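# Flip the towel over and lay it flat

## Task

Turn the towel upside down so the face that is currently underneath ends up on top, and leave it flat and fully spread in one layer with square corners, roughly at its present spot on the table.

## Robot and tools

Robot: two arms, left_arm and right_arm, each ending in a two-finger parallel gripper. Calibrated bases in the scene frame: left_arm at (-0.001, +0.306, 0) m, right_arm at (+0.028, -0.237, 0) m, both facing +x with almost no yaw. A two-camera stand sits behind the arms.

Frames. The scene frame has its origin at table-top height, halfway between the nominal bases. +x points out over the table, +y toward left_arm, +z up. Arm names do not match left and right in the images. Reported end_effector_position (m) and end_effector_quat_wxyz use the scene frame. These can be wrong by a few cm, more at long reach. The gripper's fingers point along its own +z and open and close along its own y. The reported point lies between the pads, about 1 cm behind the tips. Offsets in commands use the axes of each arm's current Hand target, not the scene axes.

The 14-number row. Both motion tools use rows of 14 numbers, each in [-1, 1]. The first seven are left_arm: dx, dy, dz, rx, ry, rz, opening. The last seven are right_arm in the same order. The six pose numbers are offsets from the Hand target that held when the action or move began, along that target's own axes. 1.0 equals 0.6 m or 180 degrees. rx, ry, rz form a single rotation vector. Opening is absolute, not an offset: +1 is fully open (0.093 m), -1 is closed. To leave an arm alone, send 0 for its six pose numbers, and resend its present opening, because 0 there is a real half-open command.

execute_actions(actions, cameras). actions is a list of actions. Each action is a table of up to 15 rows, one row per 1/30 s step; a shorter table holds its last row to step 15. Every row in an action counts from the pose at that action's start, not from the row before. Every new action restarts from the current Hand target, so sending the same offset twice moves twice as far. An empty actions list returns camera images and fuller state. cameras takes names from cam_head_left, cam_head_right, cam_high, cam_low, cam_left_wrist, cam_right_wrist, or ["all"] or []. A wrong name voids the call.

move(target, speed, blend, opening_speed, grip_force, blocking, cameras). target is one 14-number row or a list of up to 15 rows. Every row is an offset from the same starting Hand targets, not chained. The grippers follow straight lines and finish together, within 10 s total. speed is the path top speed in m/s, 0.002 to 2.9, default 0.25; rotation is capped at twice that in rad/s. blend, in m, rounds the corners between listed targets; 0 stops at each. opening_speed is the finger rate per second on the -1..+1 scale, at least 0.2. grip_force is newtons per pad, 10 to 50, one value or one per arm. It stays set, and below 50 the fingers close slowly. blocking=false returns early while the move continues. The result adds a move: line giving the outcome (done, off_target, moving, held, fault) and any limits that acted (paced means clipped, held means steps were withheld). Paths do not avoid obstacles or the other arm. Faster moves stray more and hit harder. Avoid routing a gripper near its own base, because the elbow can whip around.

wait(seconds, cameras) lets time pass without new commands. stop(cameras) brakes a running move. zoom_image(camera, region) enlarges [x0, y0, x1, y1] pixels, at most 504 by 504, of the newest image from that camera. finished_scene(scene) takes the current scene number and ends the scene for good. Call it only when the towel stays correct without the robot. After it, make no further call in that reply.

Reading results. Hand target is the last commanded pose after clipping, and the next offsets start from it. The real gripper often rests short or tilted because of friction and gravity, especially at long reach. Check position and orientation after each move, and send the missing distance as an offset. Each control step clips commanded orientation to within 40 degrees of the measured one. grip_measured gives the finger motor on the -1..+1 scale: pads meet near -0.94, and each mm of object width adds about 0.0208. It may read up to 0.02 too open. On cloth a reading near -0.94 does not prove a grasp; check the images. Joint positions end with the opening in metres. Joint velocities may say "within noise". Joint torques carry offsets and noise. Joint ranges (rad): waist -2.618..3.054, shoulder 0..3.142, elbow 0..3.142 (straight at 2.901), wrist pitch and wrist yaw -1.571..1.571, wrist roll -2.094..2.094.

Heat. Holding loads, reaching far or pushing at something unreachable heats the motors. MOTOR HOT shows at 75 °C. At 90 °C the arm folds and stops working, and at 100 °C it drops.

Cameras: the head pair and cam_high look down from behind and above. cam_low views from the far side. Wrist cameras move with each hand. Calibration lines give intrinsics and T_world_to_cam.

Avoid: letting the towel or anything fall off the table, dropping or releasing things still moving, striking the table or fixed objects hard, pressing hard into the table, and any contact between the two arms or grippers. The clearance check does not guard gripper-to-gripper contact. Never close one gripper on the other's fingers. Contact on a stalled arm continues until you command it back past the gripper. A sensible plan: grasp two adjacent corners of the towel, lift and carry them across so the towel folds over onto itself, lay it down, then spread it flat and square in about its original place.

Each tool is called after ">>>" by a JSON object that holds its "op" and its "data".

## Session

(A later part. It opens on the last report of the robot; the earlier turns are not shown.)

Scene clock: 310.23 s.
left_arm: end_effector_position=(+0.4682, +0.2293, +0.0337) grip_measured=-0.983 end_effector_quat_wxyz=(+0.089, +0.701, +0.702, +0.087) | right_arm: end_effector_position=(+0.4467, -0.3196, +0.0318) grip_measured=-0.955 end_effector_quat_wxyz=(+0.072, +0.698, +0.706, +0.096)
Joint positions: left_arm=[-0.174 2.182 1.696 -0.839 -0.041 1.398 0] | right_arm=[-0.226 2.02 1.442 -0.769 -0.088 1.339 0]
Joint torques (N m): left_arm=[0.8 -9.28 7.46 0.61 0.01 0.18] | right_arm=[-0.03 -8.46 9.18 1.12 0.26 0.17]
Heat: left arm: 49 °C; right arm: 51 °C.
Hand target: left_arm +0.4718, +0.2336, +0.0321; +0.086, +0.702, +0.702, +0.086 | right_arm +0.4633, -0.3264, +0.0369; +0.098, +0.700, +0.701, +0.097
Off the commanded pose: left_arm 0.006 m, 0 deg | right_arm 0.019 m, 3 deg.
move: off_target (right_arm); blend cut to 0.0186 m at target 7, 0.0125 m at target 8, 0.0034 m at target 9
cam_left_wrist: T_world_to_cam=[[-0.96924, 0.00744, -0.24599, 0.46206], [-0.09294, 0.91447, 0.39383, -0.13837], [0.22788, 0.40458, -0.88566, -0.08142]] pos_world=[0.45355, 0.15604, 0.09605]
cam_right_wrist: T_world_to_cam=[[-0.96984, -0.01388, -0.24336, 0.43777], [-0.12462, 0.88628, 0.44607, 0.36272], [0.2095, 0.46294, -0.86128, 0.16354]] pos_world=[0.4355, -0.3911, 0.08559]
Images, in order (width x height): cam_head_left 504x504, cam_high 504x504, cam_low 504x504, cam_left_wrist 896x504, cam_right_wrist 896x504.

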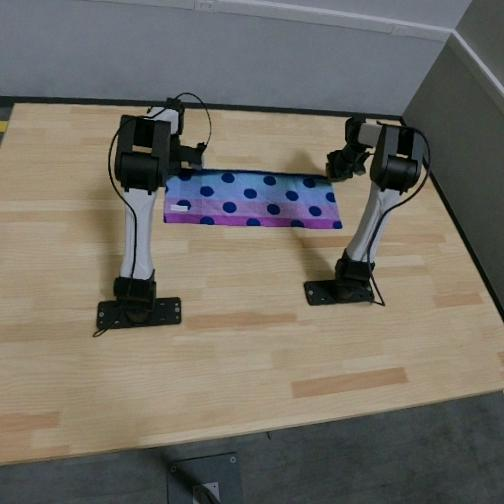

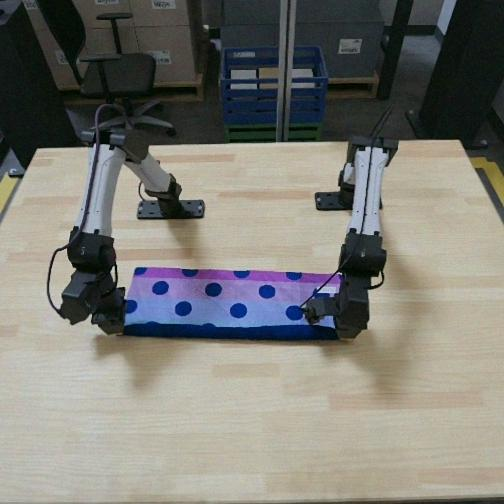

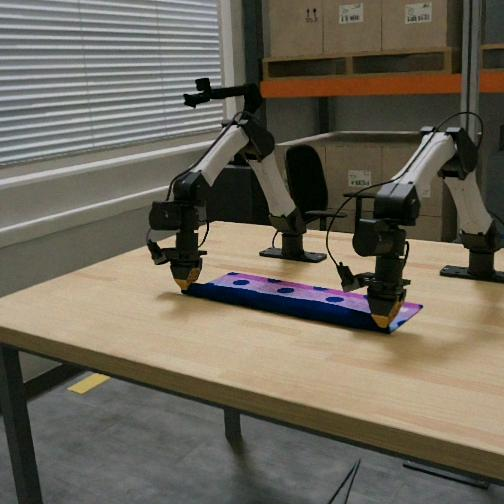

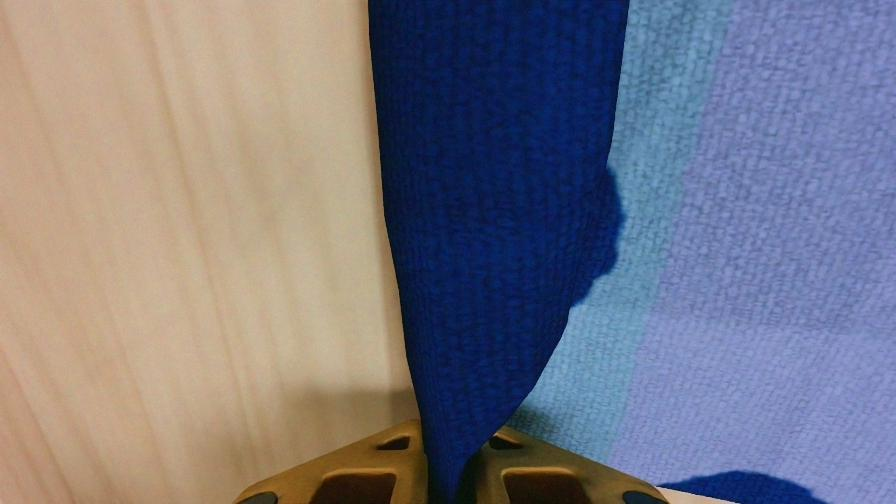

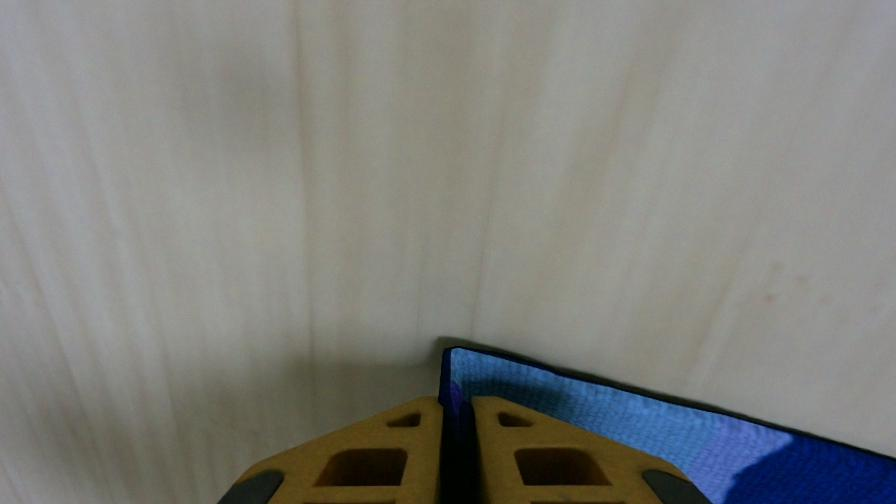

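>>> {"op": "move", "data": {"target": [[0,0.0012,-0.0049,0,0,0,-0.1,0,0.0014,-0.0048,0,0,0,-0.1],[0,0.0052,-0.0210,0,0,0,1,0,0.0059,-0.0209,0,0,0,1],[0,0.0437,-0.1780,0,0,0,1,0,0.0496,-0.1765,0,0,0,1],[0,-0.28,-0.2575,0,0,0,1,0,-0.2713,-0.2667,0,0,0,1]], "speed": [0.05,0.08,0.2,0.3], "blend": [0,0,0.03,0], "opening_speed": 1.0, "cameras": ["cam_high","cam_low","cam_left_wrist","cam_right_wrist","cam_head_left"]}}

Scene clock: 326.53 s.
left_arm: end_effector_position=(+0.2688, +0.2344, +0.1388) grip_measured=+1.000 end_effector_quat_wxyz=(+0.076, +0.705, +0.700, +0.077) | right_arm: end_effector_position=(+0.2676, -0.3295, +0.1467) grip_measured=+1.000 end_effector_quat_wxyz=(+0.101, +0.704, +0.697, +0.093)
Joint positions: left_arm=[-0.295 1.405 1.172 -1.129 -0.063 1.288 0.093] | right_arm=[-0.433 1.275 1.092 -1.131 -0.103 1.159 0.093]
Joint torques (N m): left_arm=[-0.49 -5.72 5.56 0.79 -0.12 -0.06] | right_arm=[-0.83 -5.6 5.24 0.83 -0.17 -0.1]
Heat: left arm: 49 °C; right arm: 52 °C.
Hand target: left_arm +0.2715, +0.2335, +0.1415; +0.086, +0.702, +0.702, +0.086 | right_arm +0.2630, -0.3265, +0.1464; +0.098, +0.700, +0.701, +0.098
Off the commanded pose: left_arm 0.004 m, 2 deg | right_arm 0.005 m, 1 deg.
move: done; target 2's new opening was sent with right_arm's hand 0.013 m and 2 deg from that target
cam_left_wrist: T_world_to_cam=[[-0.97655, 0.0161, -0.21466, 0.29024], [-0.07295, 0.91344, 0.40038, -0.20906], [0.20253, 0.40665, -0.89085, 0.06211]] pos_world=[0.25561, 0.16103, 0.20134]
cam_right_wrist: T_world_to_cam=[[-0.96013, 0.00261, -0.27954, 0.30002], [-0.11503, 0.9077, 0.40354, 0.30863], [0.25479, 0.4196, -0.87121, 0.27962]] pos_world=[0.25231, -0.39826, 0.20294]
Images, in order (width x height): cam_head_left 504x504, cam_high 504x504, cam_low 504x504, cam_left_wrist 896x504, cam_right_wrist 896x504.

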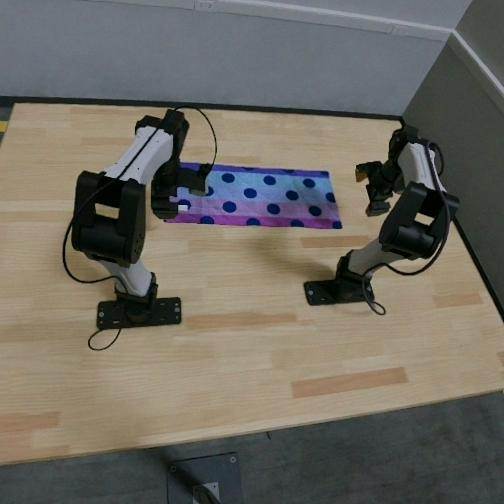

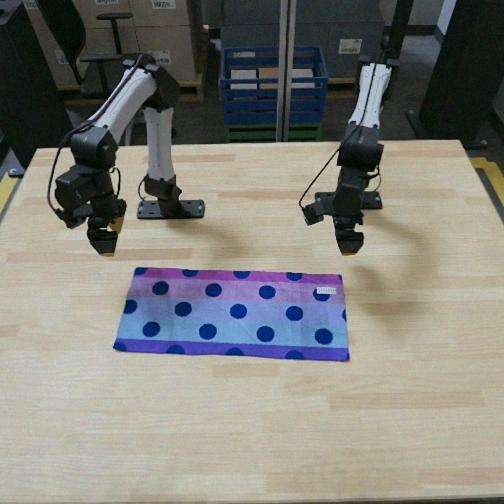

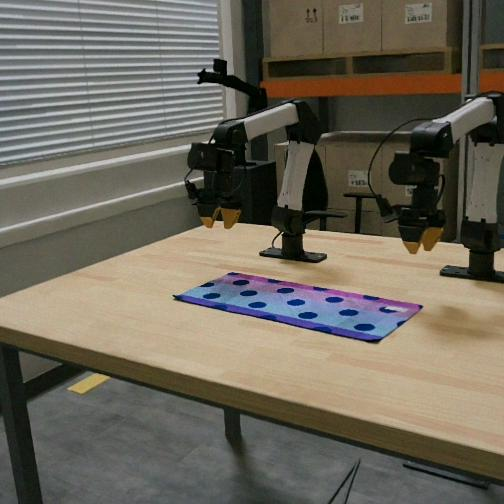

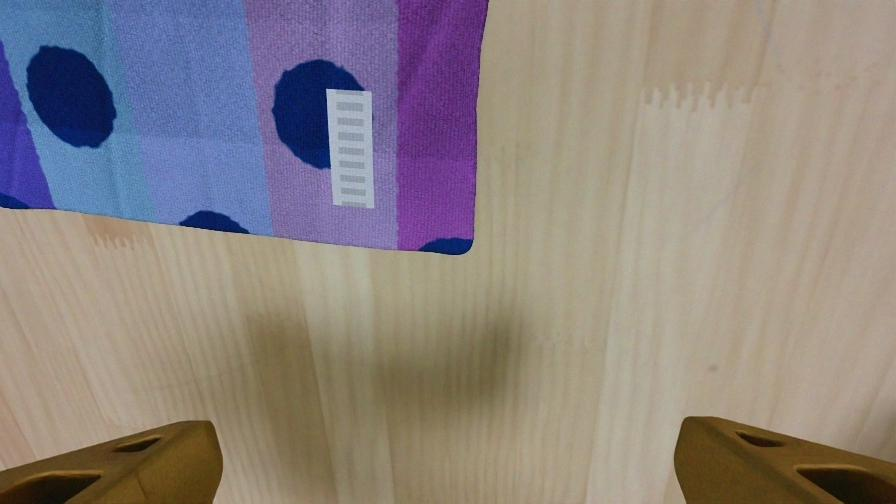

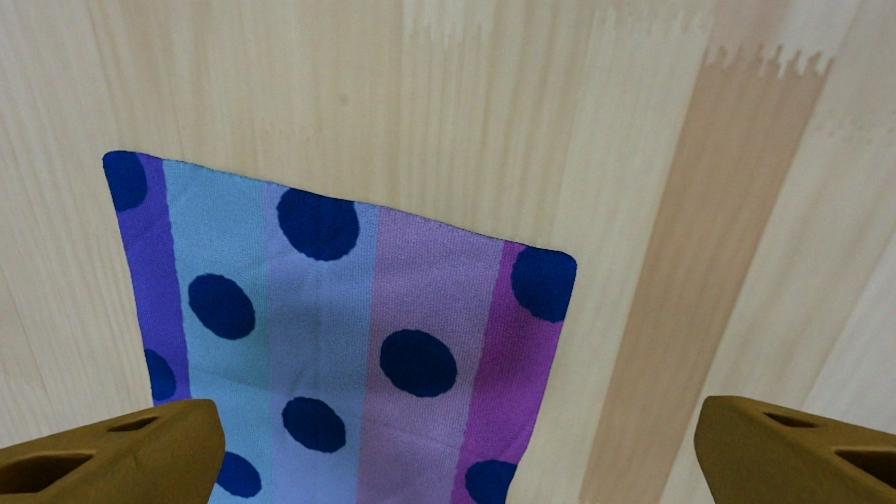

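>>> {"op": "zoom_image", "data": {"camera": "cam_high", "region": [100, 250, 240, 370]}}

>>> {"op": "zoom_image", "data": {"camera": "cam_high", "region": [230, 250, 370, 370]}}

>>> {"op": "zoom_image", "data": {"camera": "cam_low", "region": [150, 250, 440, 350]}}

Scaled by 3.600 from the camera's image (finer frame: 720x720).

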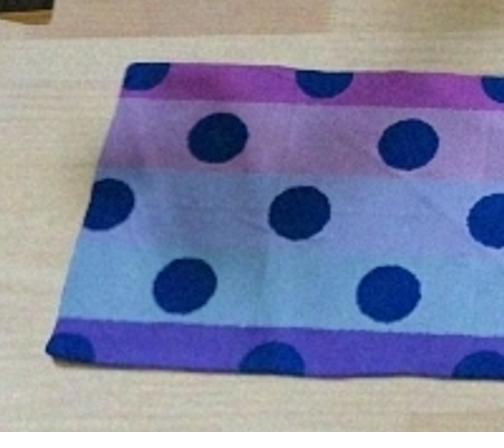

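Scaled by 3.600 from the camera's image (finer frame: 720x720).

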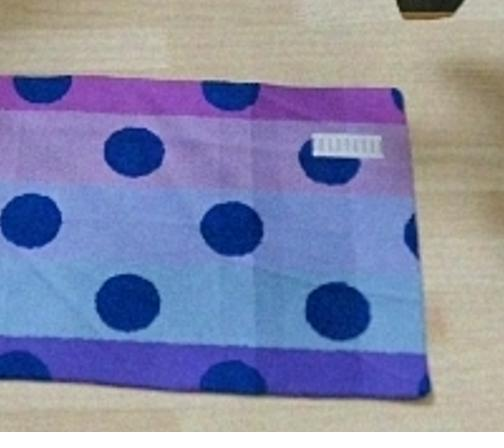

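Scaled by 1.738 from the camera's image (finer frame: 720x720).

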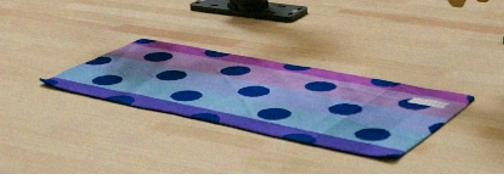

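>>> {"op": "move", "data": {"target": [[0.0018,-0.0236,0.1478,-0.1567,-0.0039,0.0074,0.1,0.0475,-0.0726,0.1430,-0.1461,-0.0137,0.0250,0.1],[0.0018,-0.0347,0.1931,-0.1567,-0.0039,0.0074,0.1,0.0475,-0.0866,0.1928,-0.1461,-0.0137,0.0250,0.1],[0,0.0318,0.2095,-0.1567,-0.0039,0.0074,-1,0.0413,-0.0164,0.2125,-0.1461,-0.0137,0.0250,-1]], "speed": [0.35,0.08,0.15], "blend": [0.015,0.005,0], "opening_speed": 1.0, "cameras": ["cam_high","cam_low","cam_left_wrist","cam_right_wrist"]}}

Scene clock: 342.30 s.
left_arm: end_effector_position=(+0.3197, +0.2329, +0.0260) grip_measured=-0.984 end_effector_quat_wxyz=(+0.259, +0.665, +0.652, +0.254) | right_arm: end_effector_position=(+0.2882, -0.3004, +0.0227) grip_measured=-0.942 end_effector_quat_wxyz=(+0.263, +0.685, +0.632, +0.248)
Joint positions: left_arm=[-0.328 1.429 0.453 0.124 -0.208 1.339 0] | right_arm=[-0.359 1.115 0.249 0.013 -0.196 1.363 0]
Joint torques (N m): left_arm=[0.55 -3.64 5.42 1.43 0 0.14] | right_arm=[0.18 -1.68 5.74 1.87 0.12 0.1]
Heat: left arm: 49 °C; right arm: 51 °C.
Hand target: left_arm +0.3203, +0.2335, +0.0240; +0.257, +0.668, +0.651, +0.251 | right_arm +0.2884, -0.3017, +0.0210; +0.265, +0.688, +0.630, +0.243
Off the commanded pose: left_arm 0.002 m, 1 deg | right_arm 0.002 m, 1 deg.
move: done; target 3's new opening was sent with right_arm's hand 0.011 m and 3 deg from that target
cam_left_wrist: T_world_to_cam=[[-0.73667, 0.02353, -0.67585, 0.24929], [-0.25075, 0.91865, 0.3053, -0.10058], [0.62805, 0.39437, -0.67084, -0.18693]] pos_world=[0.27582, 0.16025, 0.07379]
cam_right_wrist: T_world_to_cam=[[-0.73113, 0.05602, -0.67993, 0.24428], [-0.22685, 0.91995, 0.31973, 0.37247], [0.64342, 0.388, -0.6599, 0.02795]] pos_world=[0.24511, -0.36718, 0.06545]

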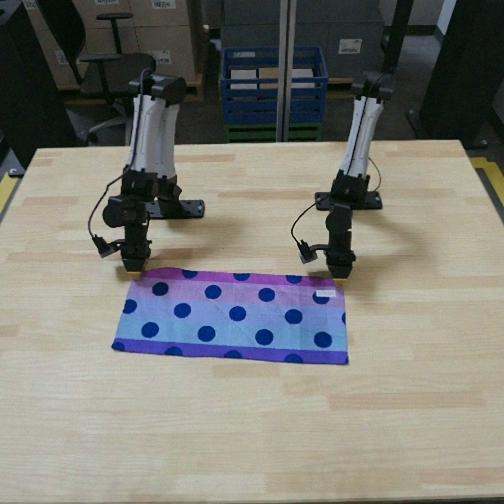

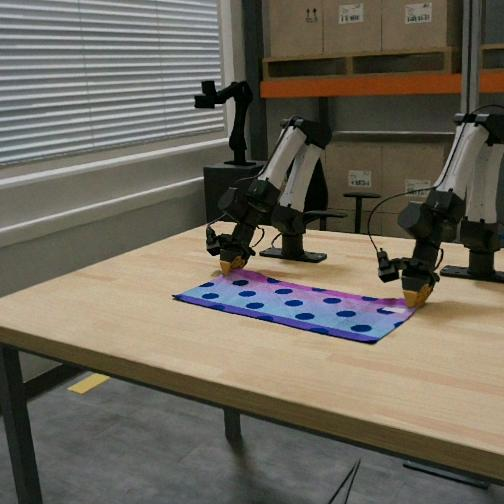

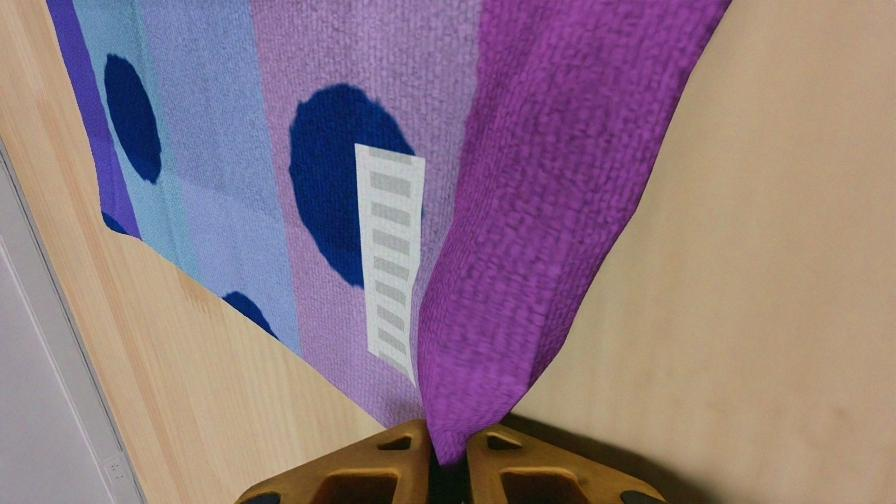

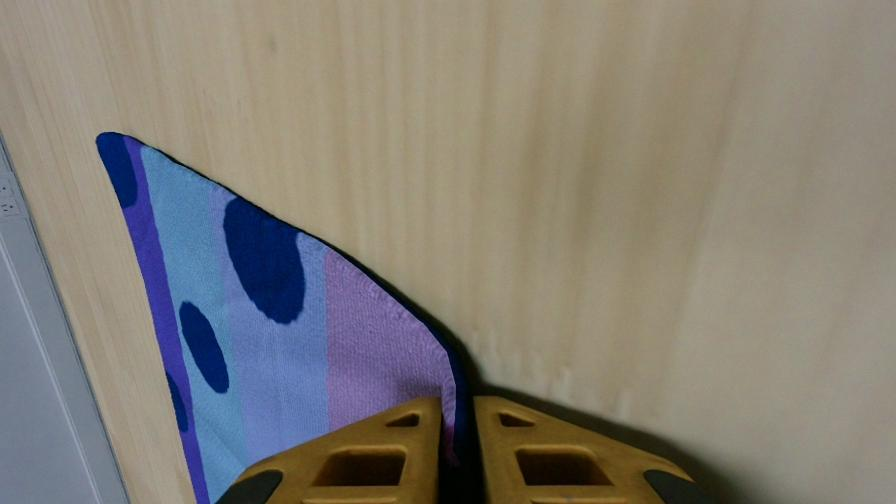

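>>> {"op": "move", "data": {"target": [[-0.0126,0.1453,-0.3985,0.0517,0,0,-1,-0.0461,0.1865,-0.3832,0.04,0,0,-1],[-0.0118,0.1311,-0.3375,0.0628,0,0,-1,-0.0431,0.1736,-0.3189,0.0511,0,0,-1],[-0.0107,0.1175,-0.2600,0.0739,0,0,-1,-0.0395,0.1601,-0.2414,0.0622,0,0,-1],[-0.0078,0.1623,-0.1971,0.085,0,0,-1,-0.0359,0.2075,-0.1763,0.0789,0,0,-1],[-0.0042,0.1805,-0.1075,0.0961,0,0,-1,-0.0344,0.2260,-0.0866,0.09,0,0,-1],[-0.001,0.1881,-0.0244,0.1128,0,0,-1,-0.0341,0.2340,-0.0034,0.1067,0,0,-1],[0.0011,0.1869,0.0473,0.1294,0,0,-1,-0.0330,0.2348,0.0701,0.1233,0,0,-1],[0.0029,0.1806,0.1064,0.1461,0,0,-1,-0.0323,0.2288,0.1317,0.14,0,0,-1],[0.0042,0.1710,0.1451,0.1572,0,0,-1,-0.0331,0.2195,0.1705,0.1511,0,0,-1],[0.0045,0.1774,0.1554,0.1572,0,0,-1,-0.0338,0.2260,0.1808,0.1511,0,0,-1]], "speed": [0.25,0.1,0.1,0.16,0.16,0.16,0.16,0.12,0.08,0.06], "blend": [0.02,0.008,0.015,0.02,0.02,0.02,0.02,0.012,0.004,0], "cameras": ["cam_high","cam_low","cam_left_wrist","cam_right_wrist"]}}

Scene clock: 356.37 s.
left_arm: end_effector_position=(+0.4583, +0.2249, +0.0294) grip_measured=-0.984 end_effector_quat_wxyz=(+0.094, +0.712, +0.691, +0.083) | right_arm: end_effector_position=(+0.4434, -0.3274, +0.0264) grip_measured=-0.947 end_effector_quat_wxyz=(+0.067, +0.728, +0.677, +0.090)
Joint positions: left_arm=[-0.182 2.148 1.624 -0.797 -0.026 1.42 0] | right_arm=[-0.242 2.03 1.437 -0.766 -0.078 1.407 0]
Joint torques (N m): left_arm=[1.2 -8.9 7.28 0.58 -0.09 0.21] | right_arm=[-0.25 -8.64 9.21 1.08 0.4 0.2]
Heat: left arm: 49 °C; right arm: 52 °C.
Hand target: left_arm +0.4618, +0.2325, +0.0264; +0.086, +0.711, +0.693, +0.084 | right_arm +0.4592, -0.3373, +0.0316; +0.096, +0.731, +0.669, +0.088
Off the commanded pose: left_arm 0.009 m, 1 deg | right_arm 0.019 m, 3 deg.
move: off_target (right_arm); blend cut to 0.0197 m at target 1, 0.0186 m at target 7, 0.0037 m at target 9
cam_left_wrist: T_world_to_cam=[[-0.96817, 0.03641, -0.24761, 0.44453], [-0.06374, 0.92087, 0.38463, -0.1481], [0.24203, 0.38817, -0.88924, -0.08387]] pos_world=[0.44124, 0.15275, 0.09245]
cam_right_wrist: T_world_to_cam=[[-0.97117, 0.06923, -0.2281, 0.46063], [-0.04341, 0.88953, 0.45481, 0.33639], [0.23439, 0.4516, -0.86088, 0.14846]] pos_world=[0.42715, -0.39816, 0.07988]

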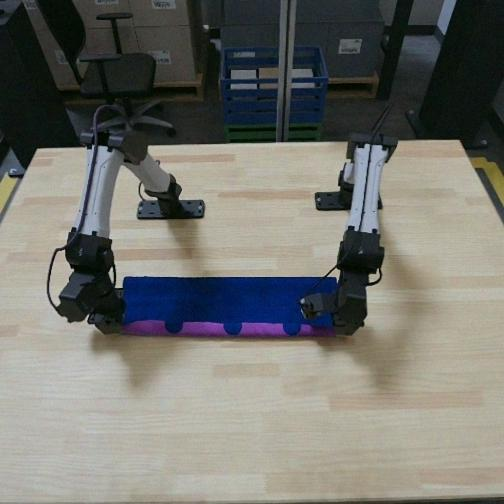

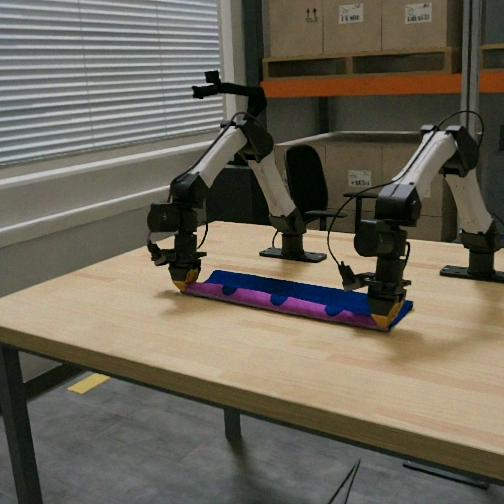

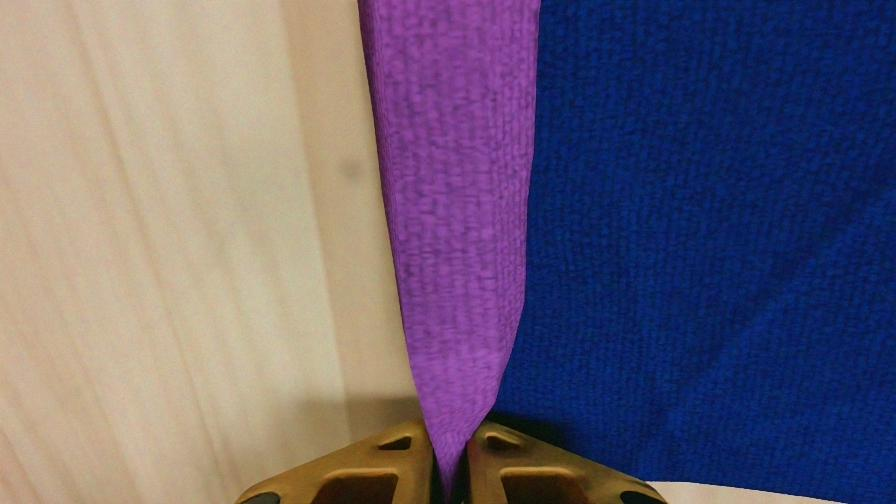

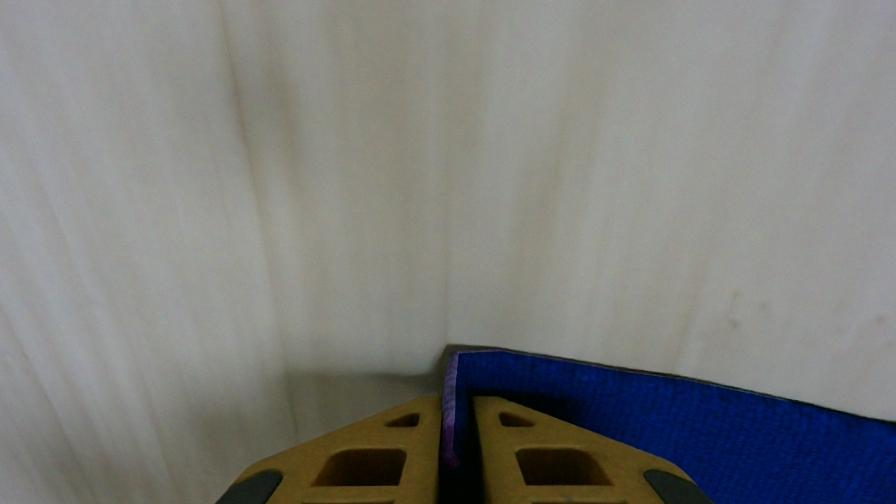

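>>> {"op": "zoom_image", "data": {"camera": "cam_high", "region": [80, 250, 240, 360]}}

>>> {"op": "zoom_image", "data": {"camera": "cam_high", "region": [220, 250, 380, 360]}}

>>> {"op": "zoom_image", "data": {"camera": "cam_low", "region": [150, 240, 440, 350]}}

Scaled by 3.150 from the camera's image (finer frame: 720x720).

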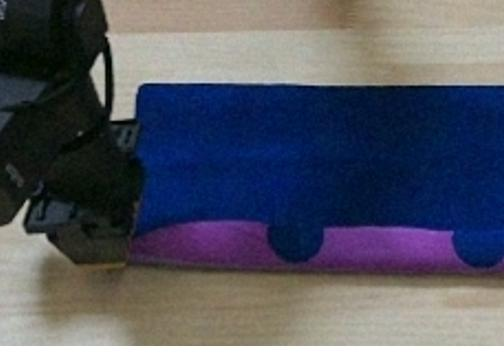

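Scaled by 3.150 from the camera's image (finer frame: 720x720).

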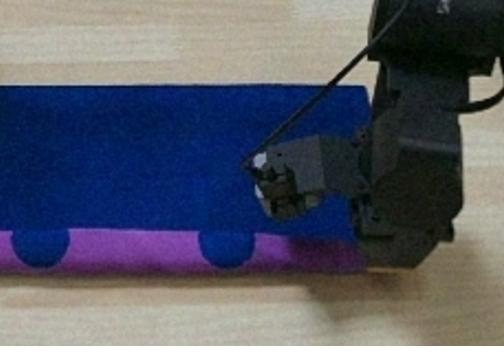

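Scaled by 1.738 from the camera's image (finer frame: 720x720).

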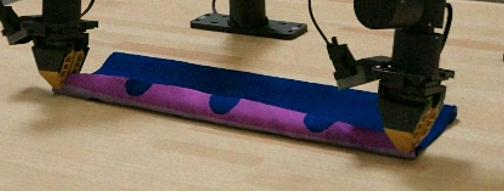

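>>> {"op": "zoom_image", "data": {"camera": "cam_left_wrist", "region": [450, 250, 896, 504]}}

>>> {"op": "execute_actions", "data": {"actions": [], "cameras": ["cam_head_left","cam_head_right"]}}

Scaled by 1.130 from the camera's image (finer frame: 1280x720).

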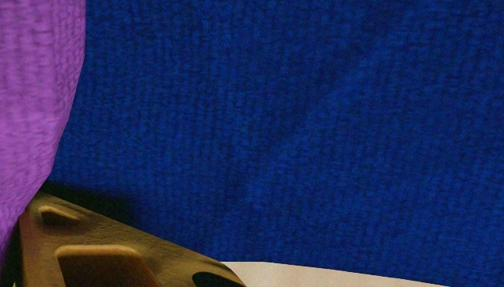

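Scene clock: 365.40 s.
left_arm: end_effector_position=(+0.4583, +0.2249, +0.0294) grip_measured=-0.984 end_effector_quat_wxyz=(+0.094, +0.712, +0.691, +0.083) | right_arm: end_effector_position=(+0.4434, -0.3274, +0.0264) grip_measured=-0.947 end_effector_quat_wxyz=(+0.067, +0.728, +0.677, +0.090)
Joint positions: left_arm=[-0.182 2.148 1.624 -0.797 -0.026 1.421 0] | right_arm=[-0.242 2.03 1.437 -0.766 -0.078 1.407 0]
Joint velocities: within noise
Joint torques (N m): left_arm=[1.11 -8.99 7.28 0.58 -0.06 0.2] | right_arm=[-0.24 -8.59 9.24 1.07 0.39 0.19]
Motor temperatures (°C): left_arm=[29 42 49 36 24 28 28] | right_arm=[28 44 52 37 25 26 28]
Heat: left arm: 49 °C; right arm: 52 °C.
Hand target: left_arm +0.4618, +0.2325, +0.0264; +0.086, +0.711, +0.693, +0.084 | right_arm +0.4592, -0.3373, +0.0317; +0.096, +0.731, +0.669, +0.088
Tool commands: left_gripper/opening=-1.0 right_gripper/opening=-1.0
Off the commanded pose: left_arm 0.009 m, 1 deg | right_arm 0.019 m, 3 deg.
Images, in order (width x height): cam_head_left 504x504, cam_head_right 504x504.

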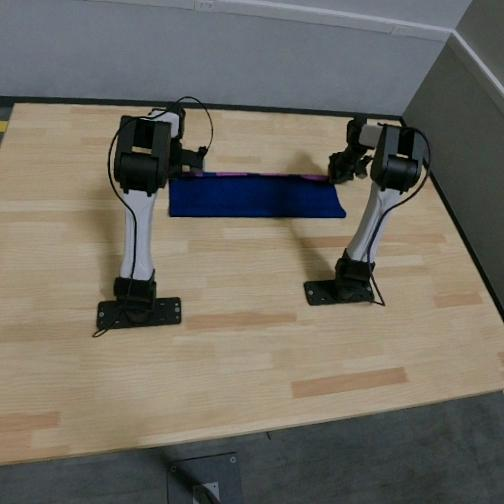

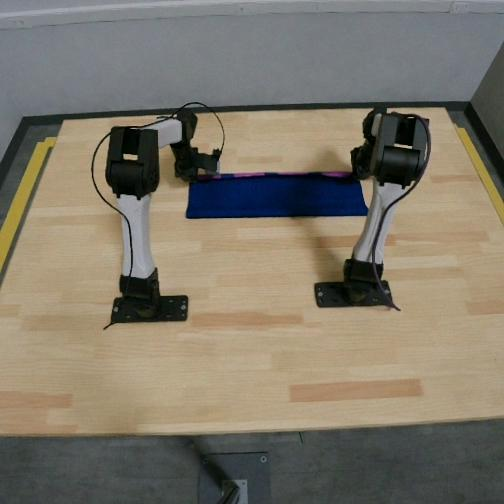

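>>> {"op": "move", "data": {"target": [[-0.0154,-0.3252,-0.4809,-0.1072,0,0,-1,-0.0131,-0.3220,-0.4944,-0.1144,0,0,-1]], "speed": 0.25, "cameras": ["cam_high","cam_low","cam_left_wrist","cam_right_wrist"]}}

Scene clock: 370.80 s.
left_arm: end_effector_position=(+0.2026, +0.2256, +0.2536) grip_measured=-0.984 end_effector_quat_wxyz=(+0.207, +0.693, +0.665, +0.188) | right_arm: end_effector_position=(+0.1917, -0.3154, +0.2544) grip_measured=-0.947 end_effector_quat_wxyz=(+0.198, +0.713, +0.640, +0.207)
Joint positions: left_arm=[-0.575 1.009 1.28 -1.335 -0.264 1.104 0] | right_arm=[-0.811 0.925 1.263 -1.473 -0.397 0.953 0]
Joint torques (N m): left_arm=[-0.36 -0.99 7.42 0.97 -0.49 -0.11] | right_arm=[-1.07 -0.12 9.16 1.45 -0.24 -0.12]
Heat: left arm: 49 °C; right arm: 52 °C.
Hand target: left_arm +0.2030, +0.2299, +0.2598; +0.204, +0.686, +0.669, +0.199 | right_arm +0.1963, -0.3220, +0.2683; +0.225, +0.702, +0.643, +0.206
Off the commanded pose: left_arm 0.007 m, 2 deg | right_arm 0.016 m, 3 deg.
move: off_target (right_arm)
cam_left_wrist: T_world_to_cam=[[-0.84362, 0.0396, -0.53547, 0.29948], [-0.16831, 0.92751, 0.33376, -0.21876], [0.50987, 0.3717, -0.7758, 0.09783]] pos_world=[0.16595, 0.15468, 0.30927]
cam_right_wrist: T_world_to_cam=[[-0.82659, 0.09541, -0.55465, 0.33099], [-0.15874, 0.90599, 0.3924, 0.25425], [0.53995, 0.4124, -0.73374, 0.29504]] pos_world=[0.15465, -0.3836, 0.3003]

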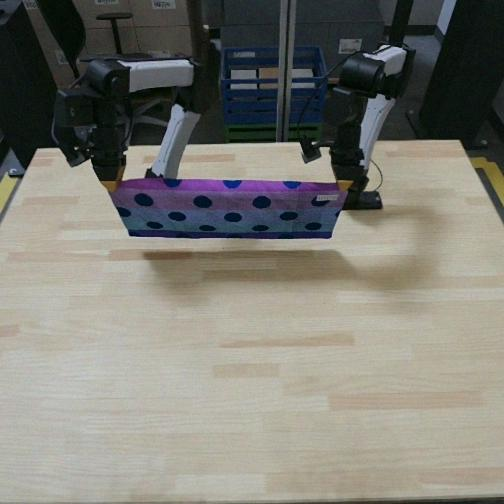

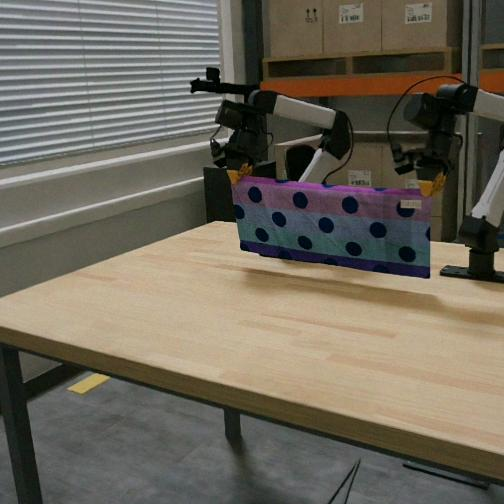

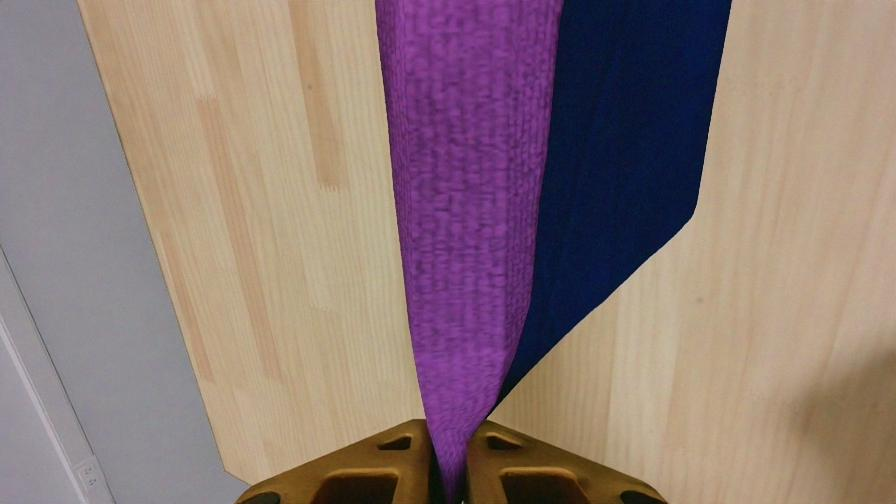

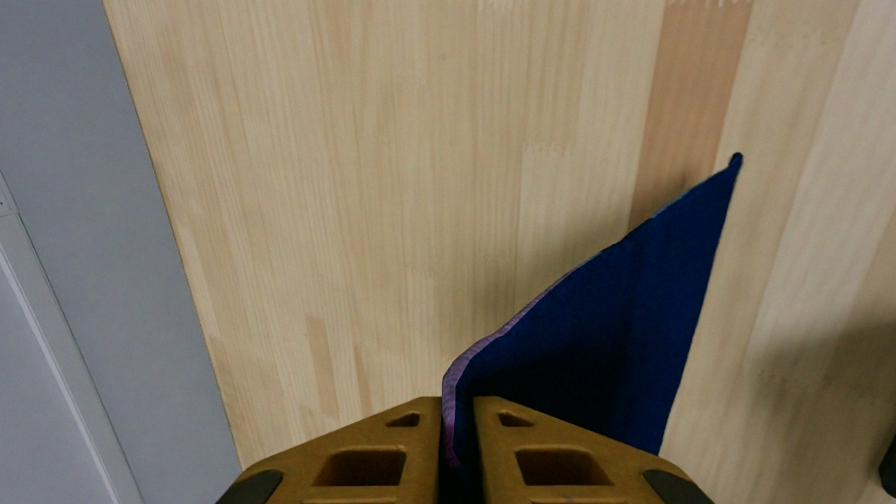

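>>> {"op": "move", "data": {"target": [[0.0011,0.0065,0.0662,0.0122,0,0,-1,0.0032,-0.0044,0.0679,0.015,0,0,-1],[0.0027,0.0225,0.1522,0.0233,0,0,-1,0.0069,0.0111,0.1527,0.0261,0,0,-1],[0.0041,0.0545,0.2046,0.0344,0,0,-1,0.0103,0.0421,0.2074,0.0428,0,0,-1],[0.0071,0.0867,0.2902,0.0456,0,0,-1,0.0119,0.0720,0.2954,0.0539,0,0,-1],[0.0095,0.1074,0.3711,0.0622,0,0,-1,0.0142,0.0920,0.3791,0.0706,0,0,-1],[0.0116,0.1175,0.4420,0.0789,0,0,-1,0.0152,0.1011,0.4519,0.0872,0,0,-1],[0.0133,0.1206,0.5014,0.0956,0,0,-1,0.0168,0.1030,0.5124,0.1039,0,0,-1],[0.0138,0.1173,0.5411,0.1067,0,0,-1,0.0168,0.0981,0.5520,0.115,0,0,-1],[0.0148,0.1452,0.5623,0.1067,0,0,-1,0.0173,0.1251,0.5745,0.115,0,0,-1]], "speed": [0.1,0.12,0.16,0.16,0.16,0.16,0.12,0.08,0.06], "blend": [0.01,0.012,0.02,0.02,0.02,0.02,0.012,0.004,0], "cameras": ["cam_high","cam_low","cam_left_wrist","cam_right_wrist"]}}

Scene clock: 386.63 s.
left_arm: end_effector_position=(+0.4589, +0.2253, +0.0289) grip_measured=-0.984 end_effector_quat_wxyz=(+0.097, +0.711, +0.691, +0.086) | right_arm: end_effector_position=(+0.4463, -0.3264, +0.0269) grip_measured=-0.947 end_effector_quat_wxyz=(+0.075, +0.727, +0.676, +0.094)
Joint positions: left_arm=[-0.182 2.143 1.613 -0.782 -0.029 1.419 0] | right_arm=[-0.236 2.025 1.428 -0.744 -0.073 1.412 0]
Joint torques (N m): left_arm=[1.09 -8.72 7.17 0.56 -0.04 0.2] | right_arm=[-0.21 -8.57 9.24 0.91 0.37 0.18]
Heat: left arm: 50 °C; right arm: 53 °C.
Hand target: left_arm +0.4607, +0.2323, +0.0251; +0.087, +0.711, +0.693, +0.085 | right_arm +0.4578, -0.3345, +0.0316; +0.095, +0.731, +0.670, +0.087
Off the commanded pose: left_arm 0.008 m, 1 deg | right_arm 0.015 m, 3 deg.
move: off_target (right_arm); blend cut to 0.0189 m at target 3, 0.0182 m at target 6
cam_left_wrist: T_world_to_cam=[[-0.96605, 0.03489, -0.256, 0.44449], [-0.06882, 0.92029, 0.38512, -0.14582], [0.24903, 0.38967, -0.88665, -0.08818]] pos_world=[0.44132, 0.15305, 0.09176]
cam_right_wrist: T_world_to_cam=[[-0.96737, 0.06798, -0.24409, 0.46175], [-0.05027, 0.89269, 0.44785, 0.33968], [0.24835, 0.44551, -0.86014, 0.13952]] pos_world=[0.4291, -0.39678, 0.08059]

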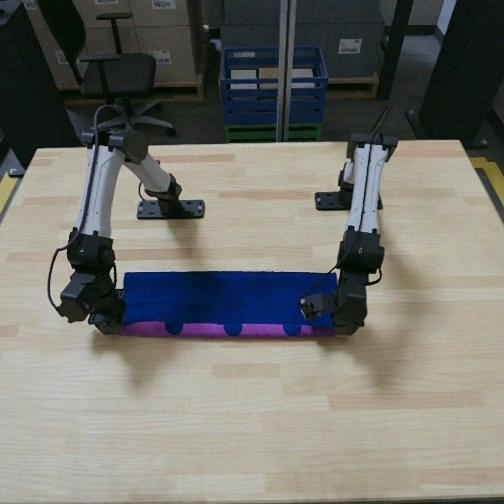

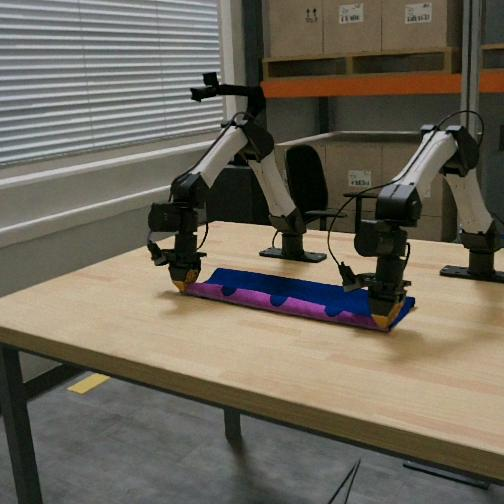

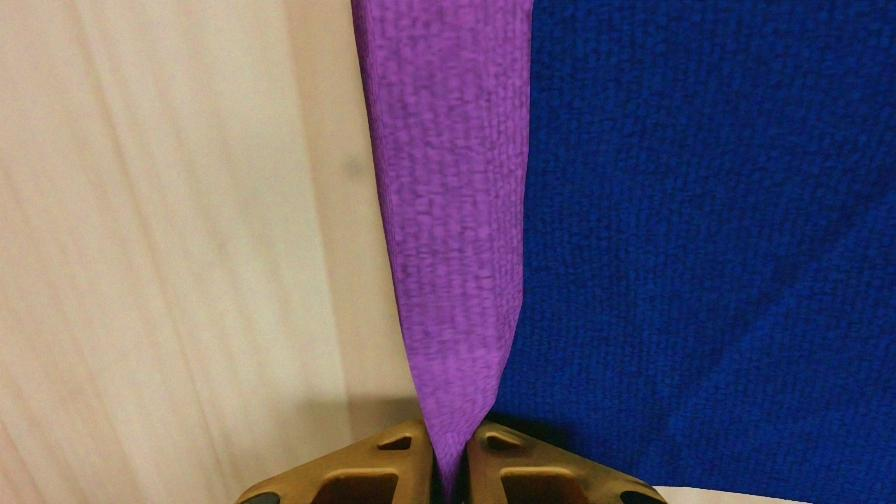

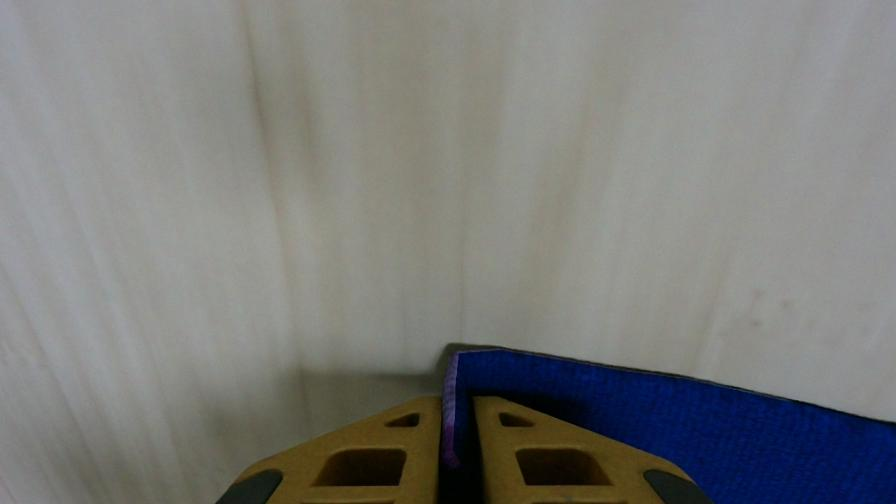

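>>> {"op": "zoom_image", "data": {"camera": "cam_high", "region": [80, 250, 240, 360]}}

>>> {"op": "zoom_image", "data": {"camera": "cam_high", "region": [220, 250, 380, 360]}}

>>> {"op": "zoom_image", "data": {"camera": "cam_low", "region": [150, 240, 440, 350]}}

>>> {"op": "execute_actions", "data": {"actions": [], "cameras": ["cam_head_left","cam_head_right"]}}

Scaled by 3.150 from the camera's image (finer frame: 720x720).

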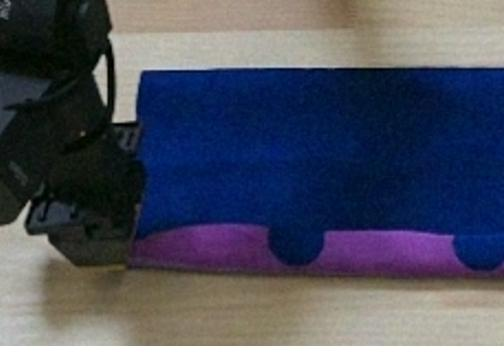

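Scaled by 3.150 from the camera's image (finer frame: 720x720).

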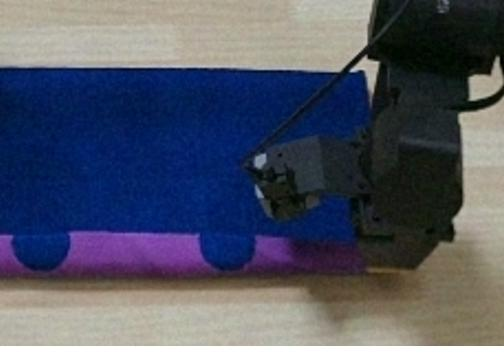

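Scaled by 1.738 from the camera's image (finer frame: 720x720).

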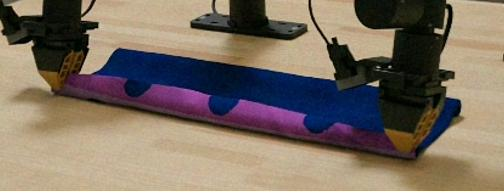

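Scene clock: 387.23 s.
left_arm: end_effector_position=(+0.4589, +0.2253, +0.0289) grip_measured=-0.984 end_effector_quat_wxyz=(+0.097, +0.711, +0.691, +0.086) | right_arm: end_effector_position=(+0.4463, -0.3264, +0.0269) grip_measured=-0.947 end_effector_quat_wxyz=(+0.075, +0.727, +0.676, +0.094)
Joint positions: left_arm=[-0.182 2.143 1.613 -0.782 -0.029 1.419 0] | right_arm=[-0.236 2.025 1.428 -0.744 -0.073 1.412 0]
Joint velocities: within noise
Joint torques (N m): left_arm=[1.05 -8.79 7.12 0.56 -0.08 0.17] | right_arm=[-0.21 -8.57 9.25 0.91 0.37 0.19]
Motor temperatures (°C): left_arm=[29 41 50 36 24 28 28] | right_arm=[28 43 53 38 25 26 29]
Heat: left arm: 50 °C; right arm: 53 °C.
Hand target: left_arm +0.4607, +0.2323, +0.0251; +0.087, +0.711, +0.693, +0.085 | right_arm +0.4578, -0.3345, +0.0316; +0.095, +0.731, +0.670, +0.087
Tool commands: left_gripper/opening=-1.0 right_gripper/opening=-1.0
Off the commanded pose: left_arm 0.008 m, 1 deg | right_arm 0.015 m, 3 deg.
Images, in order (width x height): cam_head_left 504x504, cam_head_right 504x504.

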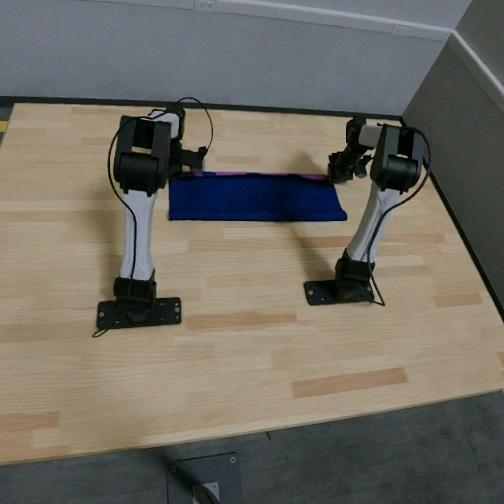

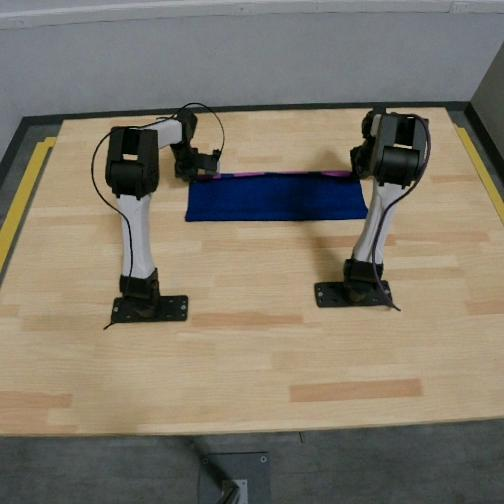

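>>> {"op": "zoom_image", "data": {"camera": "cam_head_right", "region": [180, 160, 380, 230]}}

>>> {"op": "zoom_image", "data": {"camera": "cam_head_left", "region": [160, 160, 360, 230]}}

Scaled by 2.520 from the camera's image (finer frame: 720x720).

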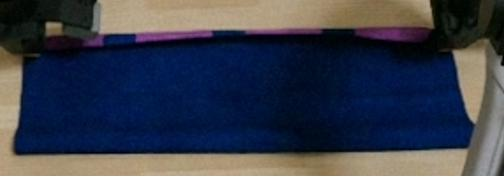

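Scaled by 2.520 from the camera's image (finer frame: 720x720).

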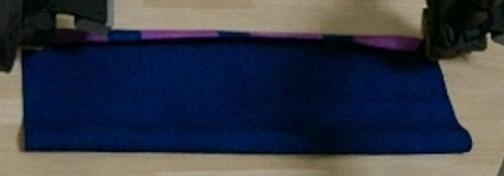

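>>> {"op": "zoom_image", "data": {"camera": "cam_low", "region": [340, 270, 440, 340]}}

>>> {"op": "zoom_image", "data": {"camera": "cam_high", "region": [290, 260, 350, 300]}}

>>> {"op": "zoom_image", "data": {"camera": "cam_high", "region": [110, 260, 180, 300]}}

This scene's latest camera images include none from cam_low. They are from: cam_head_left, cam_head_right. cam_low's image comes with the result of a call that names it in "cameras".

This scene's latest camera images include none from cam_high. They are from: cam_head_left, cam_head_right. cam_high's image comes with the result of a call that names it in "cameras".

This scene's latest camera images include none from cam_high. They are from: cam_head_left, cam_head_right. cam_high's image comes with the result of a call that names it in "cameras".


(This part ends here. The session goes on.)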